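# Shelve aisle floor cartons on the far-end shelving section

## Task

Pick up every carton lying on the aisle floor and set each one on a shelf of the final shelving section at the far end of the aisle (shelves on either side count). Each carton must rest directly on the shelf board, not on top of another carton, must sit level, and must not overhang the shelf edge. The robot must not tip over or be left leaning, or the task fails.

## Robot and tools

ROBOT. TidyBot++: a single mobile base (0.54 m long, 0.50 m wide, 0.38 m tall) on four powered casters, carrying one seven-joint arm with a two-finger gripper. The shoulder sits 0.12 m ahead of the base centre and 0.68 m above the floor. Arm segments: upper arm 0.42 m, forearm 0.31 m, hand 0.31 m. The arm begins folded with the hand pointing down; folded, the hand reaches up to 0.08 m beyond the base front and the elbow up to 1.15 m high. Cameras: base_camera (on the front of the base) and wrist_camera (looks along the hand).

FRAMES. Base frame: origin on the floor beneath the base centre, x forward, y left, z up, in metres. The odometry frame is the base frame as it was at scene start; base_odometry gives x, y and heading (radians, left positive, -3.142 to 3.142) from wheel turns only, so slipping shows as travel. base_tilt is in degrees, positive when leaning forward or right.

move. One action per call, built from these keys:
- base: an object for the one base, with any of translate_m (forward positive, -2 to 2 m), strafe_m (left positive, -2 to 2 m), rotate_rad (counter-clockwise seen from above positive, -6.3 to 6.3). All are offsets from where the base last reported itself, along its axes at that moment; translate plus strafe form one straight-line trip.
- joints: absolute targets by name, radians: joint_1_rad to joint_7_rad, plus gripper_pos from 0 (open, about 85 mm between pads) to 1 (closed); gap is roughly 85 x (1 - gripper_pos) mm. joint_2 is limited to ±2.249, joint_4 to ±2.579, joint_6 to ±2.099; joints 1, 3, 5, 7 turn freely and take the short way, so send steps below half a turn. joint_1 positive turns the arm clockwise from above (opposite to heading). joint_2 = 0 is upper arm vertical, positive leans forward. joint_4 = 0 is a straight elbow; with joint_3 near 3.14, negative folds the forearm forward. joint_6 negative tips the hand forward. With the hand pointing down, joint_7 at 1.57 makes the fingers open toward the robot's left and right.
- target: one list of seven numbers [x, y, z, qw, qx, qy, qz], an absolute pose of the hand point (midpoint of the closed pads) in the base frame, metres, same as the hand_pose line. Hand z points out along the fingers; fingers open along hand y. Alongside target, joints may hold only gripper_pos.
- speeds: per-action caps: translate_m or strafe_m 0.05–0.5 m/s (name only one when driving diagonally), rotate_rad 0.1–1.57 rad/s, gripper_pos 0.234–0.993 per s.
- min_time_s: 0.1–8 s, the shortest duration for the arm motions.
- cameras: list of base_camera, wrist_camera or all; [] for none.
- blocking: true (default) returns when everything is at rest; false returns in about 0.5 s while motion continues.
An action runs at most 15 s; a base move gives up after 14 s.

Other tools: wait(seconds 0–10, cameras) lets time pass; stop(cameras) brakes all running motions; zoom_image(camera, region [x0, y0, x1, y1] in image pixels, top-left origin, each side at most 504) enlarges part of the latest image; read_manual(section "licences") only returns licence text; finished_scene(scene = current scene number) ends the scene and must be the last call of that reply.

RESULTS. base_status, joint_status and hand_status report moving, done, off_target (resting short of target, maybe still pushing), contact_stop or time_out (unplanned stops that cancel the rest of that reply's calls), not_followed / joint command not followed with a cause (self-collision check withheld the targets), torque_fault, limit_stop_at_motor_heat. Also: hand_pose, hand_target (where the hand would be with every joint on target), joint_positions, motor_effort in percent with the action's peak in brackets, Motor temperatures per joint, MOTOR HOT, ARM HIT, on_its_own, earlier move, pictures. On a gripper, off_target means something stopped the fingers: a grasp.

TIPS. After a target reports done the hand usually lands within about 3 cm; shift your last target by (wanted position - hand_pose). To keep the hand still, resend hand_target, not hand_pose. A held carton makes the arm sag; correct the same way, and never command a joint to its current reading while loaded. A spring makes the fingers meet objects before the reading suggests; close slowly for a softer grip. A hand pointing down reaches at most about 0.94 m up, and only near the base. Low, forward targets close to the base can push the arm into the base, which no check prevents. When a carton lands on a shelf, hand_pose stops descending while commands go lower; stop there before releasing.

AVOID. Do not let the arm catch on shelving about 0.6 m or higher while the base drives or turns, reach far out from folded over nearby furniture, or swing a stretched arm sideways: the robot can tip. Back away or retract the arm to undo a lean. Keep torques below 104.5 N m (joints 1–4) and 51.3 N m (joints 5–7) to avoid a torque fault. Do not drop cartons, release them while moving, slam into shelves, or squeeze or pull hard on the gripper. Motors heat when loaded or stretched; at 75 °C the arm sags and stops for a while.

Each tool is called after "Request:" in YAML: its name, and indented under it one key for each argument.

## Session

Request:
move:

Scene clock: 0.00 s.
Motor temperatures (°C): [30 29 26 26 36 35 38]
base_odometry: x=+0.000 y=+0.000 heading=+0.000
base_tilt: forward=-0.2 right=+0.1
base_status: not commanded
joint_positions: joint_1_rad=+0.006 joint_2_rad=-0.372 joint_3_rad=+3.187 joint_4_rad=-2.545 joint_5_rad=+0.049 joint_6_rad=-0.920 joint_7_rad=+1.590 gripper_pos=+0.002
joint_status: not commanded
motor_effort: joint_1_rad=+0 joint_2_rad=-1 joint_3_rad=+1 joint_4_rad=+13 joint_5_rad=+2 joint_6_rad=+1 joint_7_rad=+0
hand_pose: x=+0.2404 y=-0.0152 z=+0.5851 quat_wxyz=(+0.013, +1.000, +0.000, +0.024) (m; base frame)
hand_target: x=+0.2412 y=-0.0152 z=+0.5856 quat_wxyz=(+0.013, +1.000, +0.000, +0.025) (m; base frame)
hand_status: not commanded
pictures: base_camera, wrist_camera
Images, in order (width x height): base_camera 644x364, wrist_camera 644x476.

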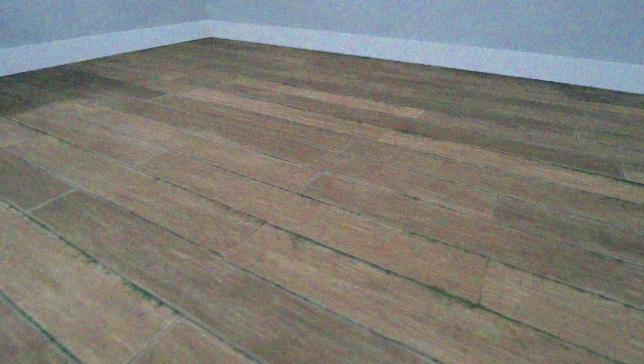

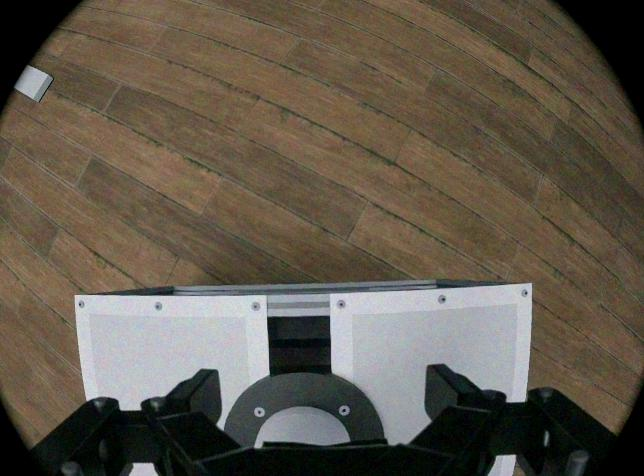

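Request:
move:
  base: {"rotate_rad": 1.0}
  cameras: ["all"]

Request:
move:
  base: {"rotate_rad": 1.0}
  cameras: ["all"]

Request:
move:
  base: {"rotate_rad": 1.0}
  cameras: ["all"]

Request:
move:
  base: {"rotate_rad": 1.0}
  cameras: ["all"]

Request:
move:
  base: {"rotate_rad": 1.0}
  cameras: ["all"]

Scene clock: 15.23 s.
move: done
base_odometry: x=+0.000 y=+0.000 heading=+1.000
base_tilt: forward=-0.2 right=+0.1
base_status: done
joint_positions: joint_1_rad=+0.006 joint_2_rad=-0.372 joint_3_rad=+3.187 joint_4_rad=-2.545 joint_5_rad=+0.049 joint_6_rad=-0.920 joint_7_rad=+1.590 gripper_pos=+0.002
joint_status: not commanded
motor_effort: joint_1_rad=+0(1) joint_2_rad=-2(2) joint_3_rad=+1(2) joint_4_rad=+14(14) joint_5_rad=+1(2) joint_6_rad=+1(2) joint_7_rad=+0(1)
hand_pose: x=+0.2404 y=-0.0152 z=+0.5851 quat_wxyz=(+0.013, +1.000, +0.000, +0.024)
hand_target: x=+0.2412 y=-0.0152 z=+0.5856 quat_wxyz=(+0.013, +1.000, +0.000, +0.025)
hand_status: not commanded
pictures: base_camera, wrist_camera
Images, in order (width x height): base_camera 644x364, wrist_camera 644x476.

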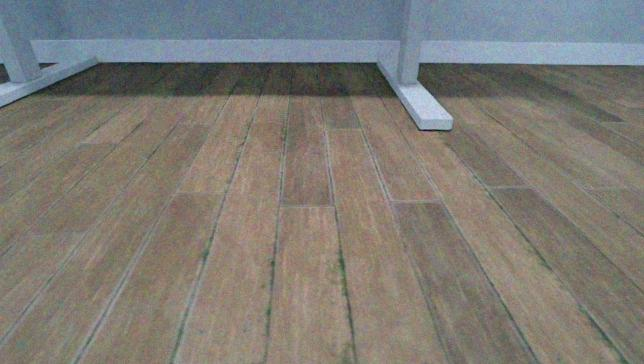

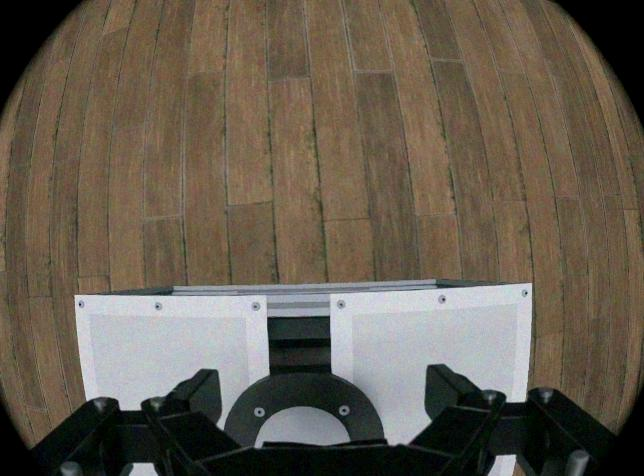

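Scene clock: 17.20 s.
move: done
base_odometry: x=+0.000 y=+0.000 heading=+2.000
base_tilt: forward=-0.2 right=+0.1
base_status: done
joint_positions: joint_1_rad=+0.006 joint_2_rad=-0.372 joint_3_rad=+3.187 joint_4_rad=-2.545 joint_5_rad=+0.049 joint_6_rad=-0.920 joint_7_rad=+1.590 gripper_pos=+0.002
joint_status: not commanded
motor_effort: joint_1_rad=+0(1) joint_2_rad=-1(2) joint_3_rad=+1(2) joint_4_rad=+14(14) joint_5_rad=+2(2) joint_6_rad=+1(2) joint_7_rad=-1(1)
hand_pose: x=+0.2404 y=-0.0152 z=+0.5851 quat_wxyz=(+0.013, +1.000, +0.000, +0.024)
hand_target: x=+0.2412 y=-0.0152 z=+0.5856 quat_wxyz=(+0.013, +1.000, +0.000, +0.025)
hand_status: not commanded
pictures: base_camera, wrist_camera
Images, in order (width x height): base_camera 644x364, wrist_camera 644x476.

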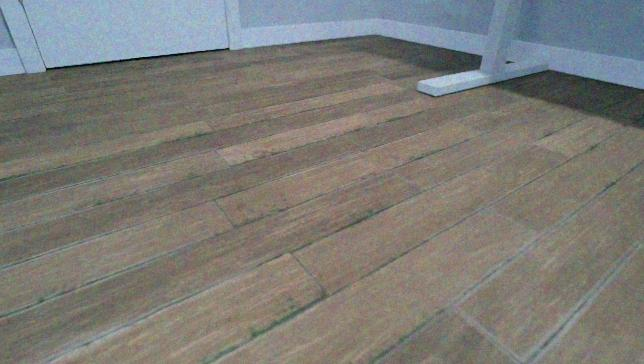

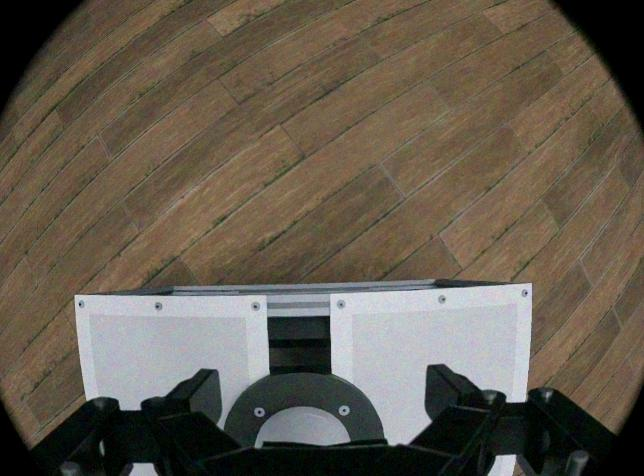

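Scene clock: 19.13 s.
move: done
base_odometry: x=+0.000 y=+0.000 heading=+2.999
base_tilt: forward=-0.2 right=+0.1
base_status: done
joint_positions: joint_1_rad=+0.006 joint_2_rad=-0.372 joint_3_rad=+3.187 joint_4_rad=-2.545 joint_5_rad=+0.049 joint_6_rad=-0.920 joint_7_rad=+1.590 gripper_pos=+0.002
joint_status: not commanded
motor_effort: joint_1_rad=+0(1) joint_2_rad=+0(2) joint_3_rad=+1(2) joint_4_rad=+14(14) joint_5_rad=+2(2) joint_6_rad=+1(2) joint_7_rad=+0(1)
hand_pose: x=+0.2404 y=-0.0152 z=+0.5851 quat_wxyz=(+0.013, +1.000, +0.000, +0.024)
hand_target: x=+0.2412 y=-0.0152 z=+0.5856 quat_wxyz=(+0.013, +1.000, +0.000, +0.025)
hand_status: not commanded
pictures: base_camera, wrist_camera
Images, in order (width x height): base_camera 644x364, wrist_camera 644x476.

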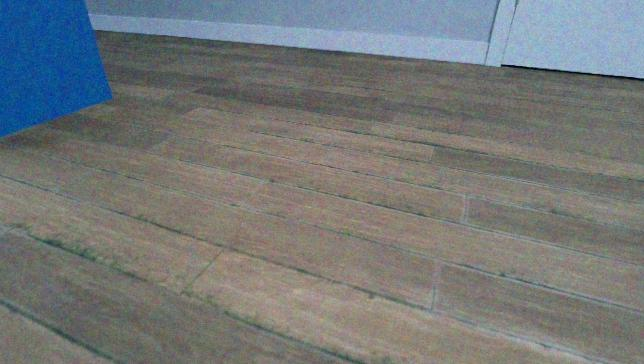

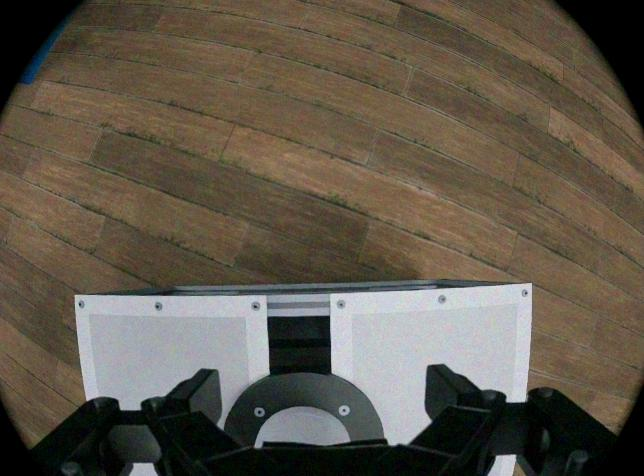

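Scene clock: 21.10 s.
move: done
base_odometry: x=+0.000 y=+0.000 heading=-2.284
base_tilt: forward=-0.2 right=+0.1
base_status: done
joint_positions: joint_1_rad=+0.006 joint_2_rad=-0.372 joint_3_rad=+3.187 joint_4_rad=-2.545 joint_5_rad=+0.049 joint_6_rad=-0.920 joint_7_rad=+1.590 gripper_pos=+0.002
joint_status: not commanded
motor_effort: joint_1_rad=+0(1) joint_2_rad=-1(2) joint_3_rad=+1(2) joint_4_rad=+14(14) joint_5_rad=+2(2) joint_6_rad=+1(2) joint_7_rad=-1(1)
hand_pose: x=+0.2404 y=-0.0152 z=+0.5851 quat_wxyz=(+0.013, +1.000, +0.000, +0.024)
hand_target: x=+0.2412 y=-0.0152 z=+0.5856 quat_wxyz=(+0.013, +1.000, +0.000, +0.025)
hand_status: not commanded
pictures: base_camera, wrist_camera
Images, in order (width x height): base_camera 644x364, wrist_camera 644x476.

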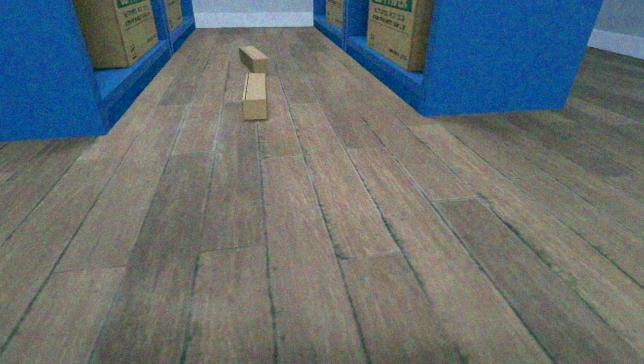

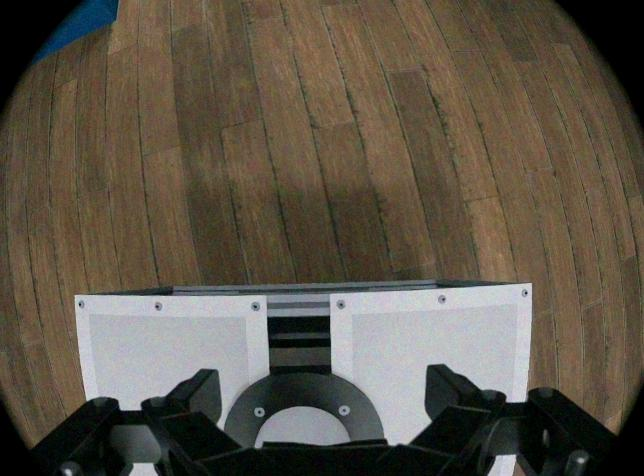

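Scene clock: 23.07 s.
move: done
base_odometry: x=+0.000 y=+0.000 heading=-1.284
base_tilt: forward=-0.2 right=+0.1
base_status: done
joint_positions: joint_1_rad=+0.006 joint_2_rad=-0.372 joint_3_rad=+3.187 joint_4_rad=-2.545 joint_5_rad=+0.049 joint_6_rad=-0.920 joint_7_rad=+1.590 gripper_pos=+0.002
joint_status: not commanded
motor_effort: joint_1_rad=+0(1) joint_2_rad=-1(2) joint_3_rad=+2(2) joint_4_rad=+14(14) joint_5_rad=+1(2) joint_6_rad=+0(2) joint_7_rad=-1(1)
hand_pose: x=+0.2404 y=-0.0152 z=+0.5851 quat_wxyz=(+0.013, +1.000, +0.000, +0.024)
hand_target: x=+0.2412 y=-0.0152 z=+0.5856 quat_wxyz=(+0.013, +1.000, +0.000, +0.025)
hand_status: not commanded
pictures: base_camera, wrist_camera
Images, in order (width x height): base_camera 644x364, wrist_camera 644x476.

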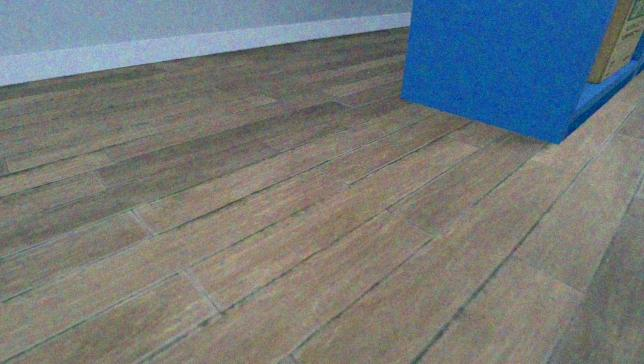

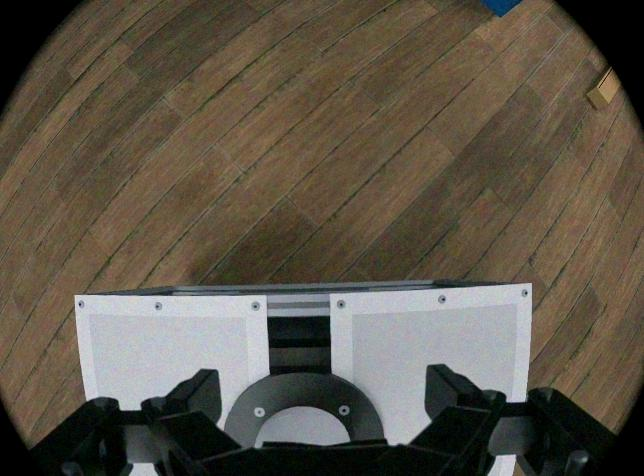

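Request:
move:
  base: {"rotate_rad": -0.81}
  cameras: ["all"]

Scene clock: 32.90 s.
move: done
base_odometry: x=+0.000 y=+0.000 heading=-2.094
base_tilt: forward=-0.2 right=+0.1
base_status: done
joint_positions: joint_1_rad=+0.006 joint_2_rad=-0.372 joint_3_rad=+3.187 joint_4_rad=-2.545 joint_5_rad=+0.049 joint_6_rad=-0.920 joint_7_rad=+1.590 gripper_pos=+0.002
joint_status: not commanded
motor_effort: joint_1_rad=+0(1) joint_2_rad=-1(2) joint_3_rad=+1(2) joint_4_rad=+14(14) joint_5_rad=+2(2) joint_6_rad=+0(2) joint_7_rad=+0(1)
hand_pose: x=+0.2404 y=-0.0152 z=+0.5851 quat_wxyz=(+0.013, +1.000, +0.000, +0.024)
hand_target: x=+0.2412 y=-0.0152 z=+0.5856 quat_wxyz=(+0.013, +1.000, +0.000, +0.025)
hand_status: not commanded
pictures: base_camera, wrist_camera
Images, in order (width x height): base_camera 644x364, wrist_camera 644x476.

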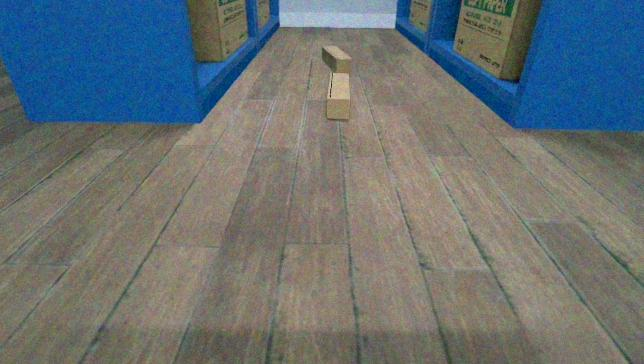

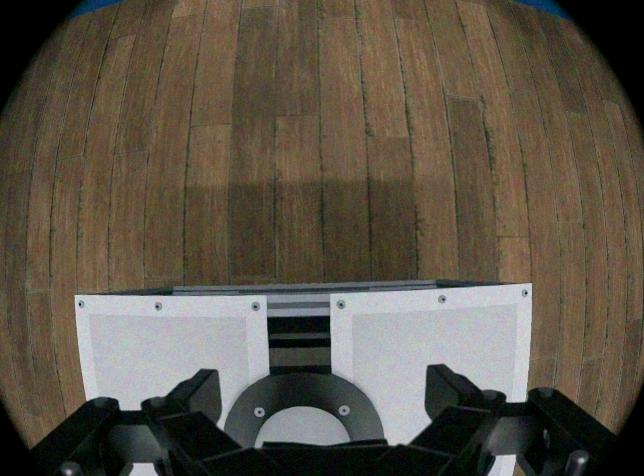

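Request:
move:
  joints: {"joint_6_rad": 0.4}
  min_time_s: 1.5
  cameras: ["all"]

Scene clock: 42.63 s.
move: done
base_odometry: x=+0.000 y=+0.000 heading=-2.094
base_tilt: forward=-0.2 right=+0.1
base_status: not commanded
joint_positions: joint_1_rad=+0.006 joint_2_rad=-0.372 joint_3_rad=+3.187 joint_4_rad=-2.545 joint_5_rad=+0.049 joint_6_rad=+0.341 joint_7_rad=+1.590 gripper_pos=+0.002
joint_status: all done
motor_effort: joint_1_rad=+0(1) joint_2_rad=-5(6) joint_3_rad=+2(2) joint_4_rad=+18(18) joint_5_rad=+1(2) joint_6_rad=+9(10) joint_7_rad=-1(1)
hand_pose: x=+0.5261 y=-0.0155 z=+0.8155 quat_wxyz=(+0.022, +0.793, +0.007, +0.608)
hand_target: x=+0.5308 y=-0.0152 z=+0.8344 quat_wxyz=(+0.022, +0.774, +0.007, +0.632)
hand_status: not commanded
pictures: base_camera, wrist_camera
Images, in order (width x height): base_camera 644x364, wrist_camera 644x476.

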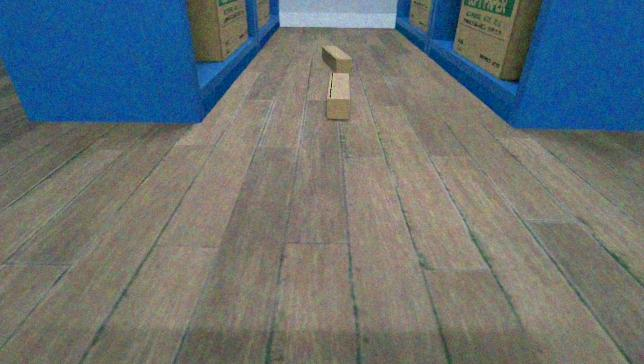

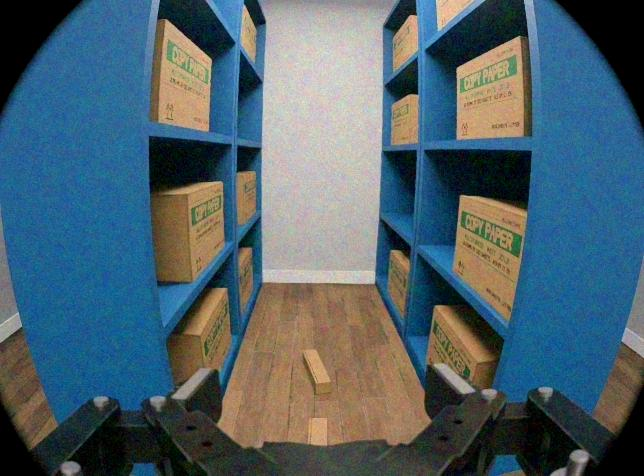

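Request:
zoom_image:
  camera: "wrist_camera"
  region: [140, 0, 540, 460]

Request:
zoom_image:
  camera: "wrist_camera"
  region: [220, 80, 440, 460]

Request:
zoom_image:
  camera: "base_camera"
  region: [200, 0, 500, 150]

Scaled by 1.096.

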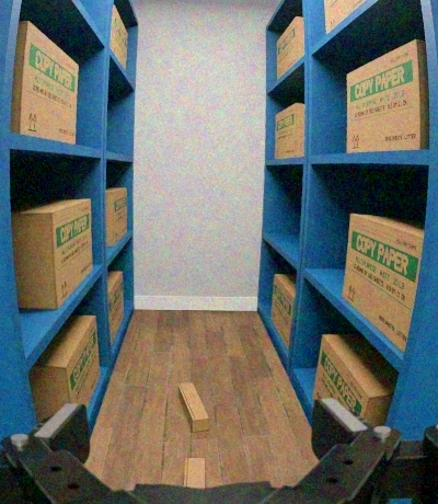

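Scaled by 1.326.

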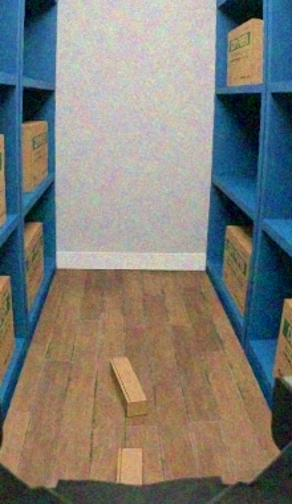

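Scaled by 1.680.

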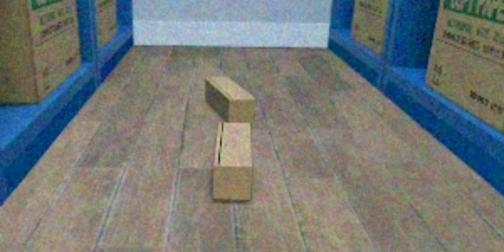

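Request:
move:
  base: {"translate_m": 0.4, "strafe_m": -0.06}
  joints: {"joint_6_rad": 0.0}
  cameras: ["all"]

Scene clock: 109.60 s.
move: done
base_odometry: x=-0.252 y=-0.317 heading=-2.094
base_tilt: forward=-0.2 right=+0.1
base_status: done
joint_positions: joint_1_rad=+0.006 joint_2_rad=-0.370 joint_3_rad=+3.187 joint_4_rad=-2.553 joint_5_rad=+0.049 joint_6_rad=+0.020 joint_7_rad=+1.590 gripper_pos=+0.002
joint_status: all done
motor_effort: joint_1_rad=+0(1) joint_2_rad=-4(8) joint_3_rad=+2(2) joint_4_rad=+17(20) joint_5_rad=+1(2) joint_6_rad=+8(11) joint_7_rad=-1(1)
hand_pose: x=+0.4825 y=-0.0167 z=+0.7198 quat_wxyz=(+0.020, +0.883, +0.005, +0.470)
hand_target: x=+0.4825 y=-0.0170 z=+0.7205 quat_wxyz=(+0.020, +0.885, +0.005, +0.466)
hand_status: not commanded
pictures: base_camera, wrist_camera
Images, in order (width x height): base_camera 644x364, wrist_camera 644x476.

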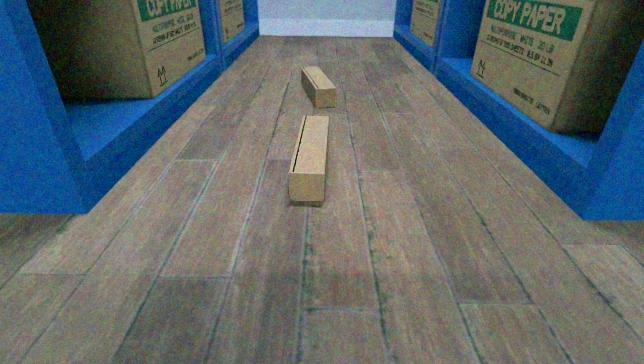

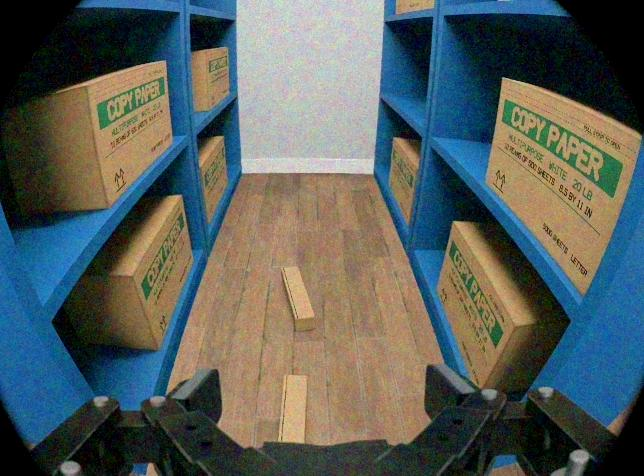

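Request:
zoom_image:
  camera: "wrist_camera"
  region: [160, 0, 460, 250]

Request:
zoom_image:
  camera: "base_camera"
  region: [250, 50, 400, 220]

Scaled by 1.680.

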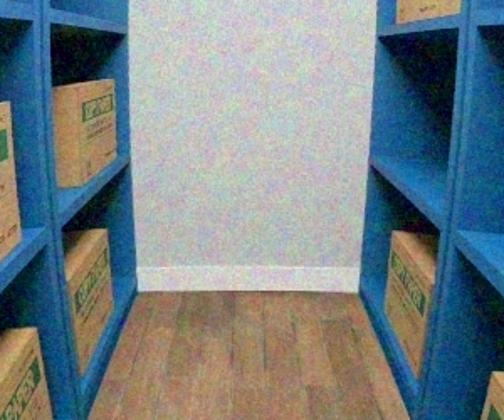

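Scaled by 2.965.

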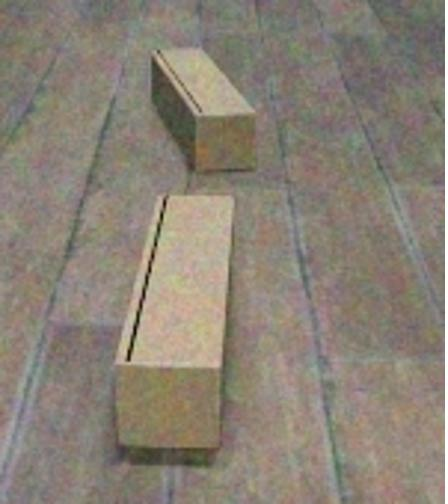

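Request:
move:
  joints: {"joint_1_rad": 0.0, "joint_2_rad": 1.5427, "joint_3_rad": 3.1416, "joint_4_rad": -1.7907, "joint_5_rad": 0.0, "joint_6_rad": 0.89, "joint_7_rad": 1.5708}
  min_time_s: 4
  cameras: ["all"]

Scene clock: 208.20 s.
move: done
base_odometry: x=-0.252 y=-0.317 heading=-2.094
base_tilt: forward=-0.1 right=+0.1
base_status: not commanded
joint_positions: joint_1_rad=+0.006 joint_2_rad=+1.513 joint_3_rad=+3.165 joint_4_rad=-1.805 joint_5_rad=+0.042 joint_6_rad=+0.835 joint_7_rad=+1.590 gripper_pos=+0.002
joint_status: all done
motor_effort: joint_1_rad=+0(2) joint_2_rad=-34(37) joint_3_rad=+1(2) joint_4_rad=+2(18) joint_5_rad=+1(2) joint_6_rad=+7(9) joint_7_rad=+0(1)
hand_pose: x=+0.6741 y=-0.0059 z=+0.1501 quat_wxyz=(+0.005, +0.946, +0.028, +0.323)
hand_target: x=+0.6798 y=+0.0013 z=+0.1466 quat_wxyz=(+0.000, +0.940, +0.000, +0.342)
hand_status: not commanded
pictures: base_camera, wrist_camera
Images, in order (width x height): base_camera 644x364, wrist_camera 644x476.

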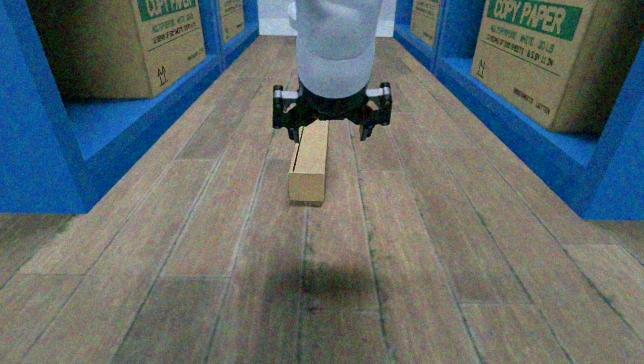

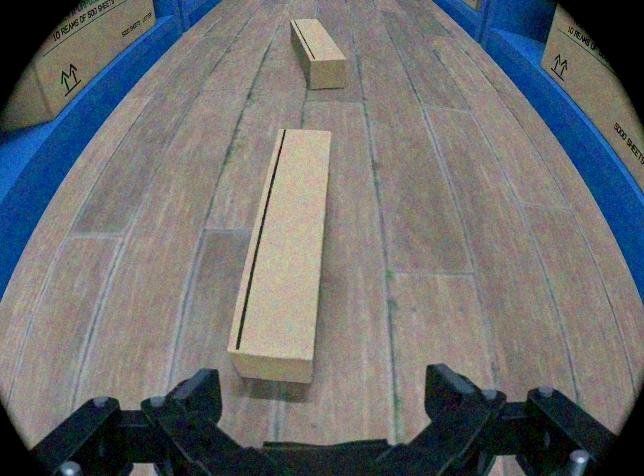

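Request:
move:
  base: {"translate_m": 0.112, "strafe_m": 0.068, "rotate_rad": -0.05}
  cameras: ["all"]

Scene clock: 230.93 s.
move: done
base_odometry: x=-0.249 y=-0.448 heading=-2.144
base_tilt: forward=-0.2 right=+0.1
base_status: done
joint_positions: joint_1_rad=+0.007 joint_2_rad=+1.514 joint_3_rad=+3.154 joint_4_rad=-1.796 joint_5_rad=+0.034 joint_6_rad=+0.841 joint_7_rad=+1.590 gripper_pos=+0.002
joint_status: not commanded
motor_effort: joint_1_rad=+0(4) joint_2_rad=-34(35) joint_3_rad=+0(2) joint_4_rad=+2(3) joint_5_rad=+1(2) joint_6_rad=+7(7) joint_7_rad=+0(1)
hand_pose: x=+0.6805 y=-0.0017 z=+0.1524 quat_wxyz=(+0.002, +0.944, +0.022, +0.330)
hand_target: x=+0.6798 y=+0.0013 z=+0.1466 quat_wxyz=(+0.000, +0.940, +0.000, +0.342)
hand_status: not commanded
pictures: base_camera, wrist_camera
Images, in order (width x height): base_camera 644x364, wrist_camera 644x476.

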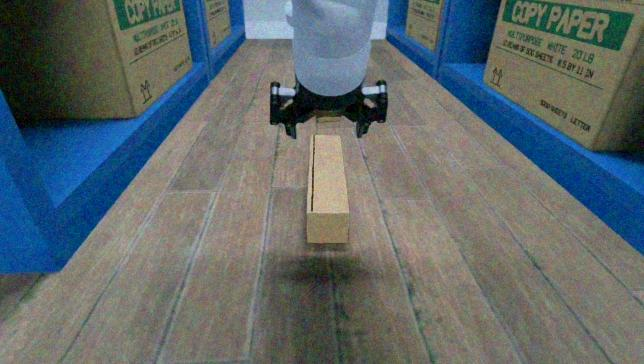

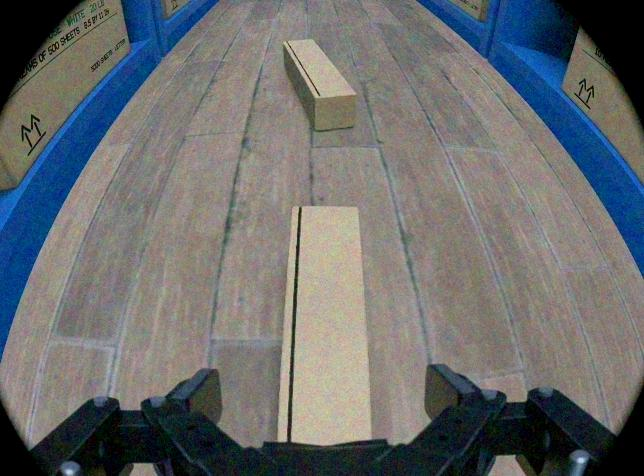

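Request:
move:
  joints: {"joint_1_rad": 0.0, "joint_2_rad": 1.6366, "joint_3_rad": 3.1416, "joint_4_rad": -1.608, "joint_5_rad": 0.0, "joint_6_rad": 0.7138, "joint_7_rad": 1.5708}
  min_time_s: 2
  cameras: ["all"]

Scene clock: 248.63 s.
move: done
base_odometry: x=-0.249 y=-0.448 heading=-2.144
base_tilt: forward=-0.2 right=+0.1
base_status: not commanded
joint_positions: joint_1_rad=+0.007 joint_2_rad=+1.596 joint_3_rad=+3.154 joint_4_rad=-1.623 joint_5_rad=+0.034 joint_6_rad=+0.761 joint_7_rad=+1.590 gripper_pos=+0.002
joint_status: all done
motor_effort: joint_1_rad=+0(2) joint_2_rad=-35(36) joint_3_rad=+0(2) joint_4_rad=+3(4) joint_5_rad=+1(2) joint_6_rad=+6(8) joint_7_rad=+0(1)
hand_pose: x=+0.7112 y=-0.0024 z=+0.1158 quat_wxyz=(+0.003, +0.942, +0.024, +0.335)
hand_target: x=+0.6851 y=+0.0014 z=+0.0864 quat_wxyz=(+0.000, +0.954, +0.000, +0.301)
hand_status: not commanded
pictures: base_camera, wrist_camera
Images, in order (width x height): base_camera 644x364, wrist_camera 644x476.

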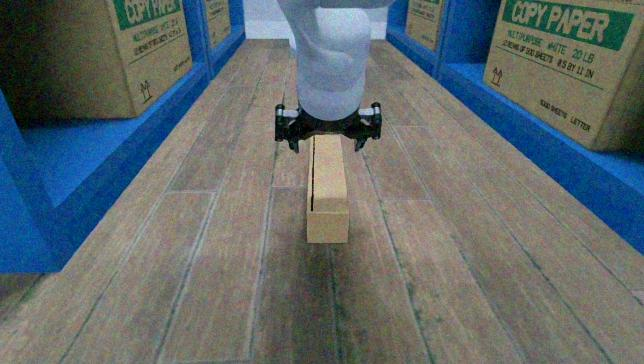

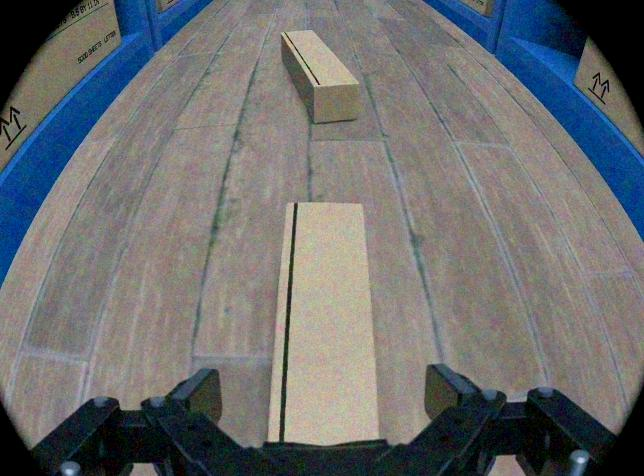

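Request:
move:
  joints: {"joint_2_rad": 1.748, "joint_4_rad": -1.509, "joint_6_rad": 0.654}
  min_time_s: 2
  cameras: ["all"]

Scene clock: 257.93 s.
move: done
base_odometry: x=-0.249 y=-0.448 heading=-2.144
base_tilt: forward=-0.2 right=+0.1
base_status: not commanded
joint_positions: joint_1_rad=+0.007 joint_2_rad=+1.709 joint_3_rad=+3.154 joint_4_rad=-1.525 joint_5_rad=+0.034 joint_6_rad=+0.700 joint_7_rad=+1.590 gripper_pos=+0.002
joint_status: all done
motor_effort: joint_1_rad=+0(1) joint_2_rad=-35(36) joint_3_rad=+1(2) joint_4_rad=+3(4) joint_5_rad=+1(2) joint_6_rad=+6(7) joint_7_rad=-1(1)
hand_pose: x=+0.6843 y=-0.0026 z=+0.0550 quat_wxyz=(+0.003, +0.954, +0.024, +0.299)
hand_target: x=+0.6567 y=+0.0014 z=+0.0282 quat_wxyz=(+0.000, +0.964, +0.000, +0.266)
hand_status: not commanded
pictures: base_camera, wrist_camera
Images, in order (width x height): base_camera 644x364, wrist_camera 644x476.

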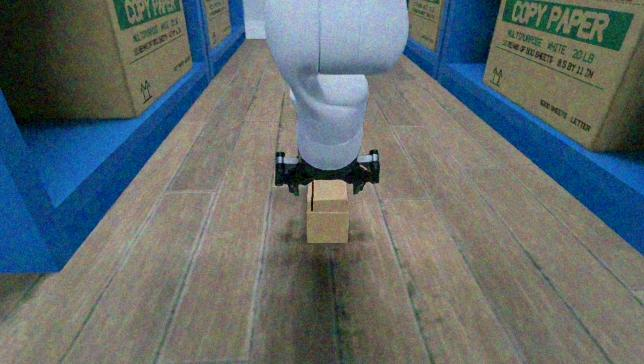

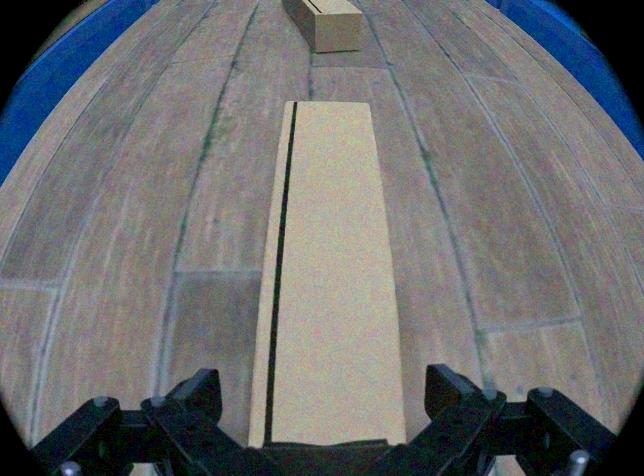

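Request:
move:
  joints: {"joint_2_rad": 1.79, "joint_4_rad": -1.458, "joint_6_rad": 0.648}
  min_time_s: 2
  cameras: ["all"]

Scene clock: 271.87 s.
move: done
base_odometry: x=-0.249 y=-0.448 heading=-2.144
base_tilt: forward=-0.1 right=+0.1
base_status: not commanded
joint_positions: joint_1_rad=+0.007 joint_2_rad=+1.749 joint_3_rad=+3.154 joint_4_rad=-1.474 joint_5_rad=+0.034 joint_6_rad=+0.694 joint_7_rad=+1.590 gripper_pos=+0.002
joint_status: all done
motor_effort: joint_1_rad=-1(1) joint_2_rad=-35(35) joint_3_rad=+1(1) joint_4_rad=+3(4) joint_5_rad=+1(2) joint_6_rad=+5(7) joint_7_rad=+0(1)
hand_pose: x=+0.6860 y=-0.0025 z=+0.0388 quat_wxyz=(+0.003, +0.953, +0.025, +0.301)
hand_target: x=+0.6568 y=+0.0014 z=+0.0110 quat_wxyz=(+0.000, +0.964, +0.000, +0.268)
hand_status: not commanded
pictures: base_camera, wrist_camera
Images, in order (width x height): base_camera 644x364, wrist_camera 644x476.

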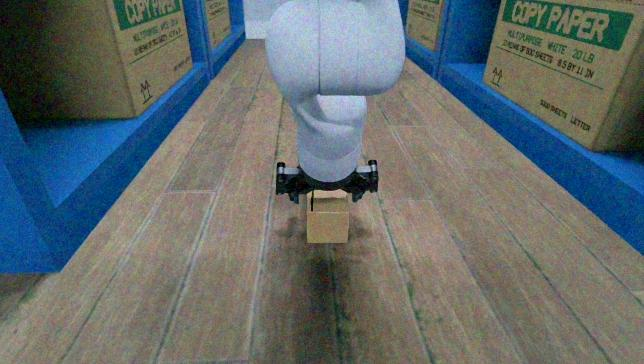

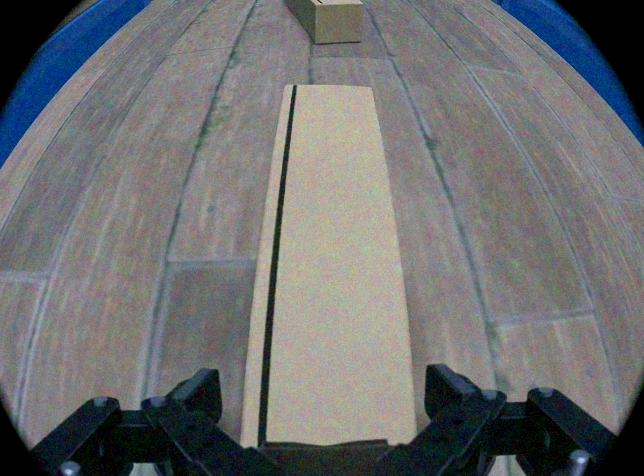

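Request:
move:
  joints: {"gripper_pos": 0.25}
  speeds: {"gripper_pos": 0.234}
  cameras: ["wrist_camera"]

Request:
move:
  joints: {"gripper_pos": 0.28}
  speeds: {"gripper_pos": 0.234}

Request:
move:
  joints: {"gripper_pos": 0.3}
  speeds: {"gripper_pos": 0.234}
  cameras: ["wrist_camera"]

Request:
move:
  joints: {"gripper_pos": 0.31}
  speeds: {"gripper_pos": 0.234}

Request:
move:
  joints: {"gripper_pos": 0.32}
  speeds: {"gripper_pos": 0.234}
  cameras: ["wrist_camera"]

Scene clock: 282.87 s.
move: done
base_odometry: x=-0.249 y=-0.448 heading=-2.144
base_tilt: forward=-0.1 right=+0.1
base_status: not commanded
joint_positions: joint_1_rad=+0.007 joint_2_rad=+1.749 joint_3_rad=+3.154 joint_4_rad=-1.474 joint_5_rad=+0.034 joint_6_rad=+0.694 joint_7_rad=+1.590 gripper_pos=+0.252
joint_status: all done
motor_effort: joint_1_rad=-1(1) joint_2_rad=-34(35) joint_3_rad=+0(1) joint_4_rad=+3(3) joint_5_rad=+1(2) joint_6_rad=+6(7) joint_7_rad=+0(1)
hand_pose: x=+0.6860 y=-0.0025 z=+0.0389 quat_wxyz=(+0.003, +0.953, +0.025, +0.301)
hand_target: x=+0.6568 y=+0.0014 z=+0.0110 quat_wxyz=(+0.000, +0.964, +0.000, +0.268)
hand_status: not commanded
Images, in order (width x height): wrist_camera 644x476.

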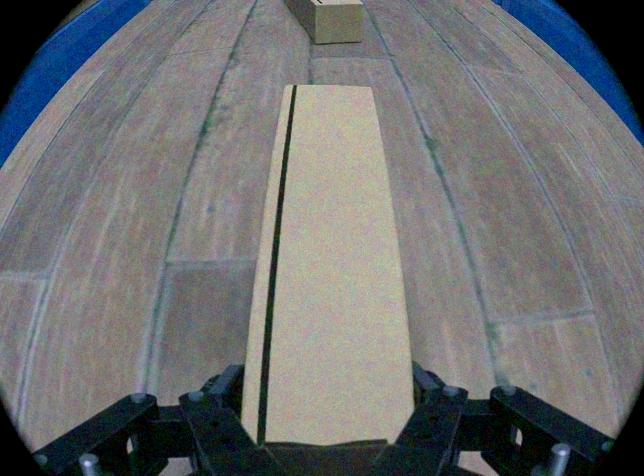

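Scene clock: 283.57 s.
move: done
base_odometry: x=-0.249 y=-0.448 heading=-2.144
base_tilt: forward=-0.2 right=+0.1
base_status: not commanded
joint_positions: joint_1_rad=+0.007 joint_2_rad=+1.749 joint_3_rad=+3.154 joint_4_rad=-1.474 joint_5_rad=+0.034 joint_6_rad=+0.694 joint_7_rad=+1.590 gripper_pos=+0.280
joint_status: all done
motor_effort: joint_1_rad=+0(1) joint_2_rad=-33(35) joint_3_rad=+0(1) joint_4_rad=+3(3) joint_5_rad=+2(2) joint_6_rad=+6(7) joint_7_rad=+0(1)
hand_pose: x=+0.6860 y=-0.0025 z=+0.0389 quat_wxyz=(+0.003, +0.953, +0.025, +0.301)
hand_target: x=+0.6568 y=+0.0014 z=+0.0110 quat_wxyz=(+0.000, +0.964, +0.000, +0.268)
hand_status: not commanded
pictures: none

Scene clock: 284.23 s.
move: done
base_odometry: x=-0.249 y=-0.448 heading=-2.144
base_tilt: forward=-0.2 right=+0.1
base_status: not commanded
joint_positions: joint_1_rad=+0.007 joint_2_rad=+1.749 joint_3_rad=+3.154 joint_4_rad=-1.474 joint_5_rad=+0.034 joint_6_rad=+0.694 joint_7_rad=+1.590 gripper_pos=+0.299
joint_status: all done
motor_effort: joint_1_rad=-1(1) joint_2_rad=-34(35) joint_3_rad=+2(2) joint_4_rad=+3(3) joint_5_rad=+1(2) joint_6_rad=+6(6) joint_7_rad=+0(1)
hand_pose: x=+0.6860 y=-0.0025 z=+0.0389 quat_wxyz=(+0.003, +0.953, +0.025, +0.301)
hand_target: x=+0.6568 y=+0.0014 z=+0.0110 quat_wxyz=(+0.000, +0.964, +0.000, +0.268)
hand_status: not commanded
Images, in order (width x height): wrist_camera 644x476.

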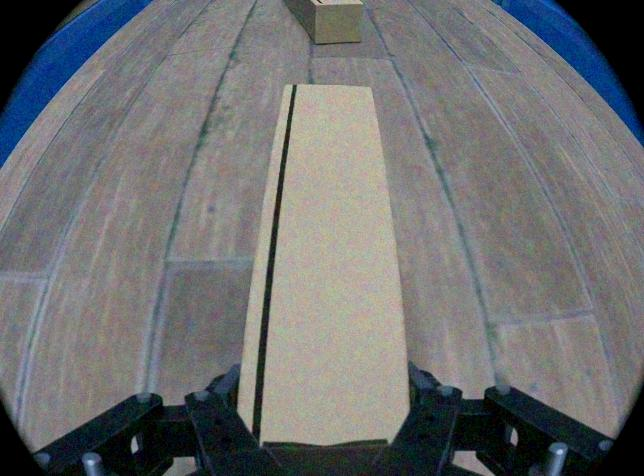

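Scene clock: 284.87 s.
move: done
base_odometry: x=-0.249 y=-0.448 heading=-2.144
base_tilt: forward=-0.2 right=+0.1
base_status: not commanded
joint_positions: joint_1_rad=+0.007 joint_2_rad=+1.749 joint_3_rad=+3.154 joint_4_rad=-1.474 joint_5_rad=+0.034 joint_6_rad=+0.694 joint_7_rad=+1.590 gripper_pos=+0.311
joint_status: all done
motor_effort: joint_1_rad=+0(1) joint_2_rad=-33(34) joint_3_rad=+1(1) joint_4_rad=+3(3) joint_5_rad=+1(2) joint_6_rad=+6(6) joint_7_rad=+0(1)
hand_pose: x=+0.6860 y=-0.0025 z=+0.0389 quat_wxyz=(+0.003, +0.953, +0.025, +0.301)
hand_target: x=+0.6568 y=+0.0014 z=+0.0110 quat_wxyz=(+0.000, +0.964, +0.000, +0.268)
hand_status: not commanded
pictures: none

Scene clock: 285.50 s.
move: done
base_odometry: x=-0.249 y=-0.448 heading=-2.144
base_tilt: forward=-0.1 right=+0.1
base_status: not commanded
joint_positions: joint_1_rad=+0.007 joint_2_rad=+1.749 joint_3_rad=+3.154 joint_4_rad=-1.474 joint_5_rad=+0.034 joint_6_rad=+0.694 joint_7_rad=+1.590 gripper_pos=+0.319
joint_status: all done
motor_effort: joint_1_rad=+0(1) joint_2_rad=-33(34) joint_3_rad=+0(1) joint_4_rad=+3(3) joint_5_rad=+1(2) joint_6_rad=+5(5) joint_7_rad=+0(1)
hand_pose: x=+0.6860 y=-0.0025 z=+0.0389 quat_wxyz=(+0.003, +0.953, +0.025, +0.301)
hand_target: x=+0.6568 y=+0.0014 z=+0.0110 quat_wxyz=(+0.000, +0.964, +0.000, +0.268)
hand_status: not commanded
Images, in order (width x height): wrist_camera 644x476.

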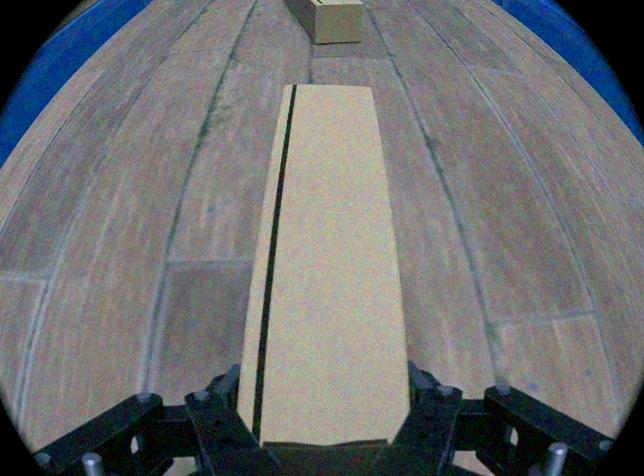

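Request:
move:
  joints: {"gripper_pos": 0.33}
  speeds: {"gripper_pos": 0.234}

Request:
move:
  joints: {"gripper_pos": 0.34}
  speeds: {"gripper_pos": 0.234}
  cameras: ["all"]

Scene clock: 291.30 s.
move: done
base_odometry: x=-0.249 y=-0.448 heading=-2.144
base_tilt: forward=-0.2 right=+0.1
base_status: not commanded
joint_positions: joint_1_rad=+0.007 joint_2_rad=+1.749 joint_3_rad=+3.154 joint_4_rad=-1.474 joint_5_rad=+0.034 joint_6_rad=+0.694 joint_7_rad=+1.590 gripper_pos=+0.329
joint_status: all done
motor_effort: joint_1_rad=+0(1) joint_2_rad=-30(33) joint_3_rad=+0(1) joint_4_rad=+4(4) joint_5_rad=+1(2) joint_6_rad=+4(5) joint_7_rad=+0(1)
hand_pose: x=+0.6860 y=-0.0025 z=+0.0388 quat_wxyz=(+0.003, +0.953, +0.025, +0.301)
hand_target: x=+0.6568 y=+0.0014 z=+0.0110 quat_wxyz=(+0.000, +0.964, +0.000, +0.268)
hand_status: not commanded
pictures: none

Scene clock: 292.13 s.
move: done
base_odometry: x=-0.249 y=-0.448 heading=-2.144
base_tilt: forward=-0.2 right=+0.1
base_status: not commanded
joint_positions: joint_1_rad=+0.007 joint_2_rad=+1.749 joint_3_rad=+3.154 joint_4_rad=-1.474 joint_5_rad=+0.034 joint_6_rad=+0.694 joint_7_rad=+1.590 gripper_pos=+0.337
joint_status: all done
motor_effort: joint_1_rad=+0(1) joint_2_rad=-28(31) joint_3_rad=+0(1) joint_4_rad=+3(4) joint_5_rad=+1(2) joint_6_rad=+3(4) joint_7_rad=+0(1)
hand_pose: x=+0.6860 y=-0.0025 z=+0.0389 quat_wxyz=(+0.003, +0.953, +0.025, +0.301)
hand_target: x=+0.6568 y=+0.0014 z=+0.0110 quat_wxyz=(+0.000, +0.964, +0.000, +0.268)
hand_status: not commanded
pictures: base_camera, wrist_camera
Images, in order (width x height): base_camera 644x364, wrist_camera 644x476.

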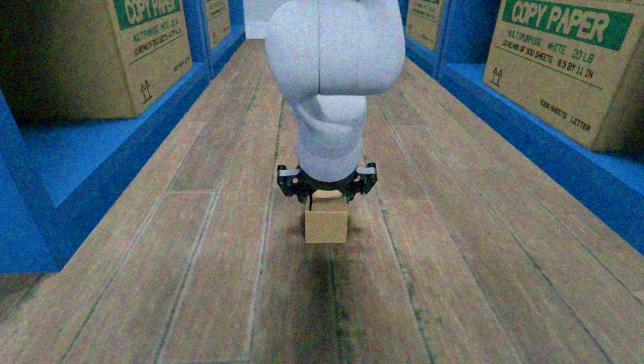

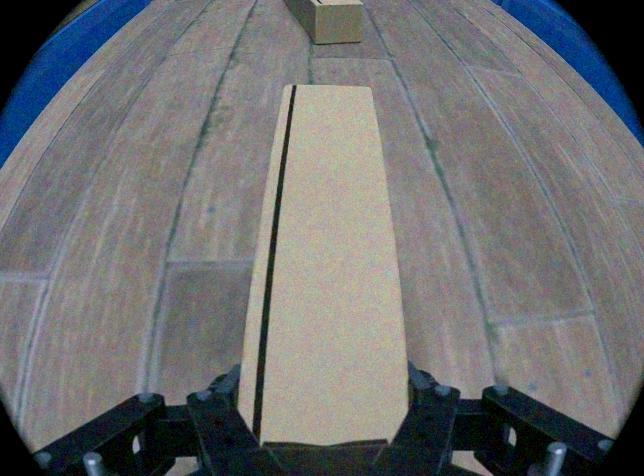

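Request:
move:
  joints: {"gripper_pos": 0.346}
  speeds: {"gripper_pos": 0.234}

Scene clock: 297.60 s.
move: done
base_odometry: x=-0.249 y=-0.448 heading=-2.144
base_tilt: forward=-0.2 right=+0.1
base_status: not commanded
joint_positions: joint_1_rad=+0.007 joint_2_rad=+1.749 joint_3_rad=+3.154 joint_4_rad=-1.474 joint_5_rad=+0.034 joint_6_rad=+0.694 joint_7_rad=+1.590 gripper_pos=+0.345
joint_status: all done
motor_effort: joint_1_rad=+0(1) joint_2_rad=-28(29) joint_3_rad=+1(1) joint_4_rad=+4(5) joint_5_rad=+1(2) joint_6_rad=+3(4) joint_7_rad=+0(1)
hand_pose: x=+0.6861 y=-0.0025 z=+0.0389 quat_wxyz=(+0.003, +0.953, +0.025, +0.301)
hand_target: x=+0.6568 y=+0.0014 z=+0.0110 quat_wxyz=(+0.000, +0.964, +0.000, +0.268)
hand_status: not commanded
pictures: none

Request:
move:
  joints: {"gripper_pos": 0.355}
  speeds: {"gripper_pos": 0.234}

Request:
move:
  joints: {"gripper_pos": 0.363}
  speeds: {"gripper_pos": 0.234}
  cameras: ["all"]

Scene clock: 303.10 s.
move: done
base_odometry: x=-0.249 y=-0.448 heading=-2.144
base_tilt: forward=-0.2 right=+0.1
base_status: not commanded
joint_positions: joint_1_rad=+0.007 joint_2_rad=+1.749 joint_3_rad=+3.154 joint_4_rad=-1.474 joint_5_rad=+0.034 joint_6_rad=+0.694 joint_7_rad=+1.590 gripper_pos=+0.353
joint_status: all done
motor_effort: joint_1_rad=+0(1) joint_2_rad=-25(29) joint_3_rad=+2(3) joint_4_rad=+5(5) joint_5_rad=+1(2) joint_6_rad=+1(4) joint_7_rad=+0(1)
hand_pose: x=+0.6861 y=-0.0025 z=+0.0389 quat_wxyz=(+0.003, +0.953, +0.025, +0.301)
hand_target: x=+0.6568 y=+0.0014 z=+0.0110 quat_wxyz=(+0.000, +0.964, +0.000, +0.268)
hand_status: not commanded
pictures: none

Scene clock: 303.97 s.
move: done
base_odometry: x=-0.249 y=-0.448 heading=-2.144
base_tilt: forward=-0.2 right=+0.1
base_status: not commanded
joint_positions: joint_1_rad=+0.007 joint_2_rad=+1.749 joint_3_rad=+3.154 joint_4_rad=-1.474 joint_5_rad=+0.034 joint_6_rad=+0.694 joint_7_rad=+1.590 gripper_pos=+0.360
joint_status: all done
motor_effort: joint_1_rad=+1(2) joint_2_rad=-25(26) joint_3_rad=+2(2) joint_4_rad=+5(5) joint_5_rad=+0(1) joint_6_rad=+1(2) joint_7_rad=+0(1)
hand_pose: x=+0.6861 y=-0.0025 z=+0.0389 quat_wxyz=(+0.003, +0.953, +0.025, +0.301)
hand_target: x=+0.6568 y=+0.0014 z=+0.0110 quat_wxyz=(+0.000, +0.964, +0.000, +0.268)
hand_status: not commanded
pictures: base_camera, wrist_camera
Images, in order (width x height): base_camera 644x364, wrist_camera 644x476.

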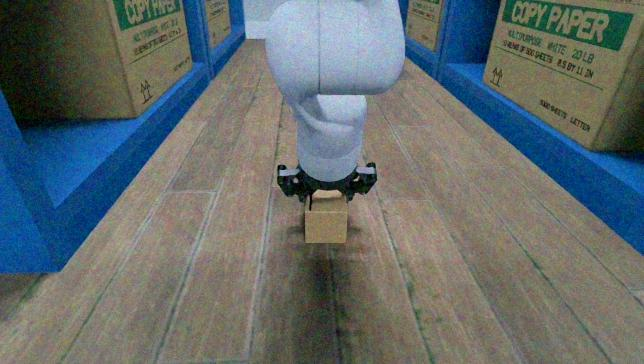

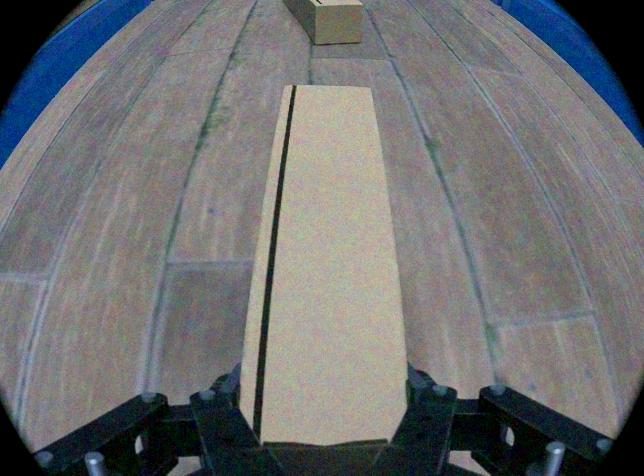

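Request:
move:
  joints: {"joint_2_rad": 1.64, "joint_4_rad": -1.60, "joint_6_rad": 0.70}
  min_time_s: 2.5
  cameras: ["all"]

Scene clock: 314.93 s.
move: done
base_odometry: x=-0.249 y=-0.448 heading=-2.144
base_tilt: forward=-0.2 right=+0.1
base_status: not commanded
joint_positions: joint_1_rad=+0.007 joint_2_rad=+1.699 joint_3_rad=+3.154 joint_4_rad=-1.586 joint_5_rad=+0.034 joint_6_rad=+0.694 joint_7_rad=+1.590 gripper_pos=+0.360
joint_status: all done
motor_effort: joint_1_rad=+0(2) joint_2_rad=-33(34) joint_3_rad=+0(2) joint_4_rad=+2(5) joint_5_rad=+1(2) joint_6_rad=+5(6) joint_7_rad=+0(1)
hand_pose: x=+0.6540 y=-0.0026 z=+0.0515 quat_wxyz=(+0.002, +0.962, +0.024, +0.272)
hand_target: x=+0.6841 y=+0.0014 z=+0.0832 quat_wxyz=(+0.000, +0.955, +0.000, +0.296)
hand_status: not commanded
pictures: base_camera, wrist_camera
Images, in order (width x height): base_camera 644x364, wrist_camera 644x476.

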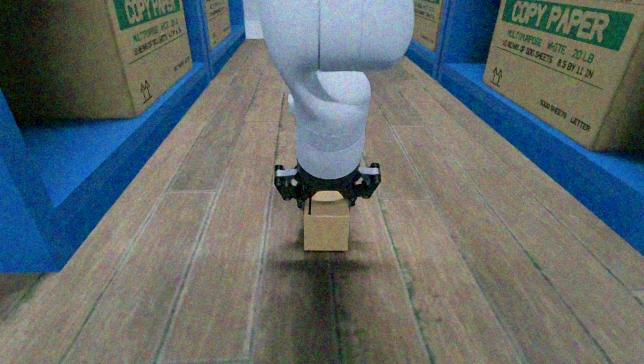

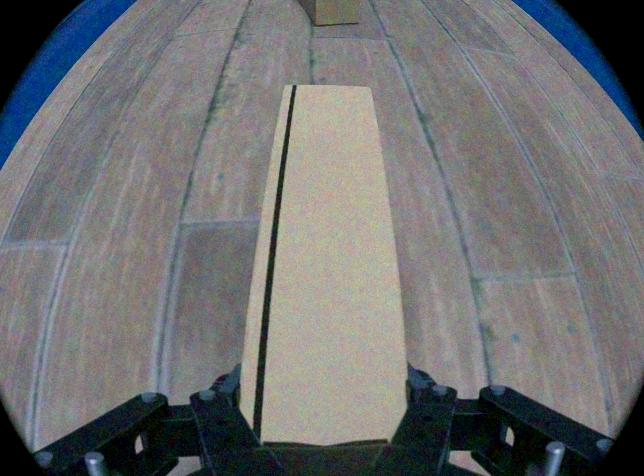

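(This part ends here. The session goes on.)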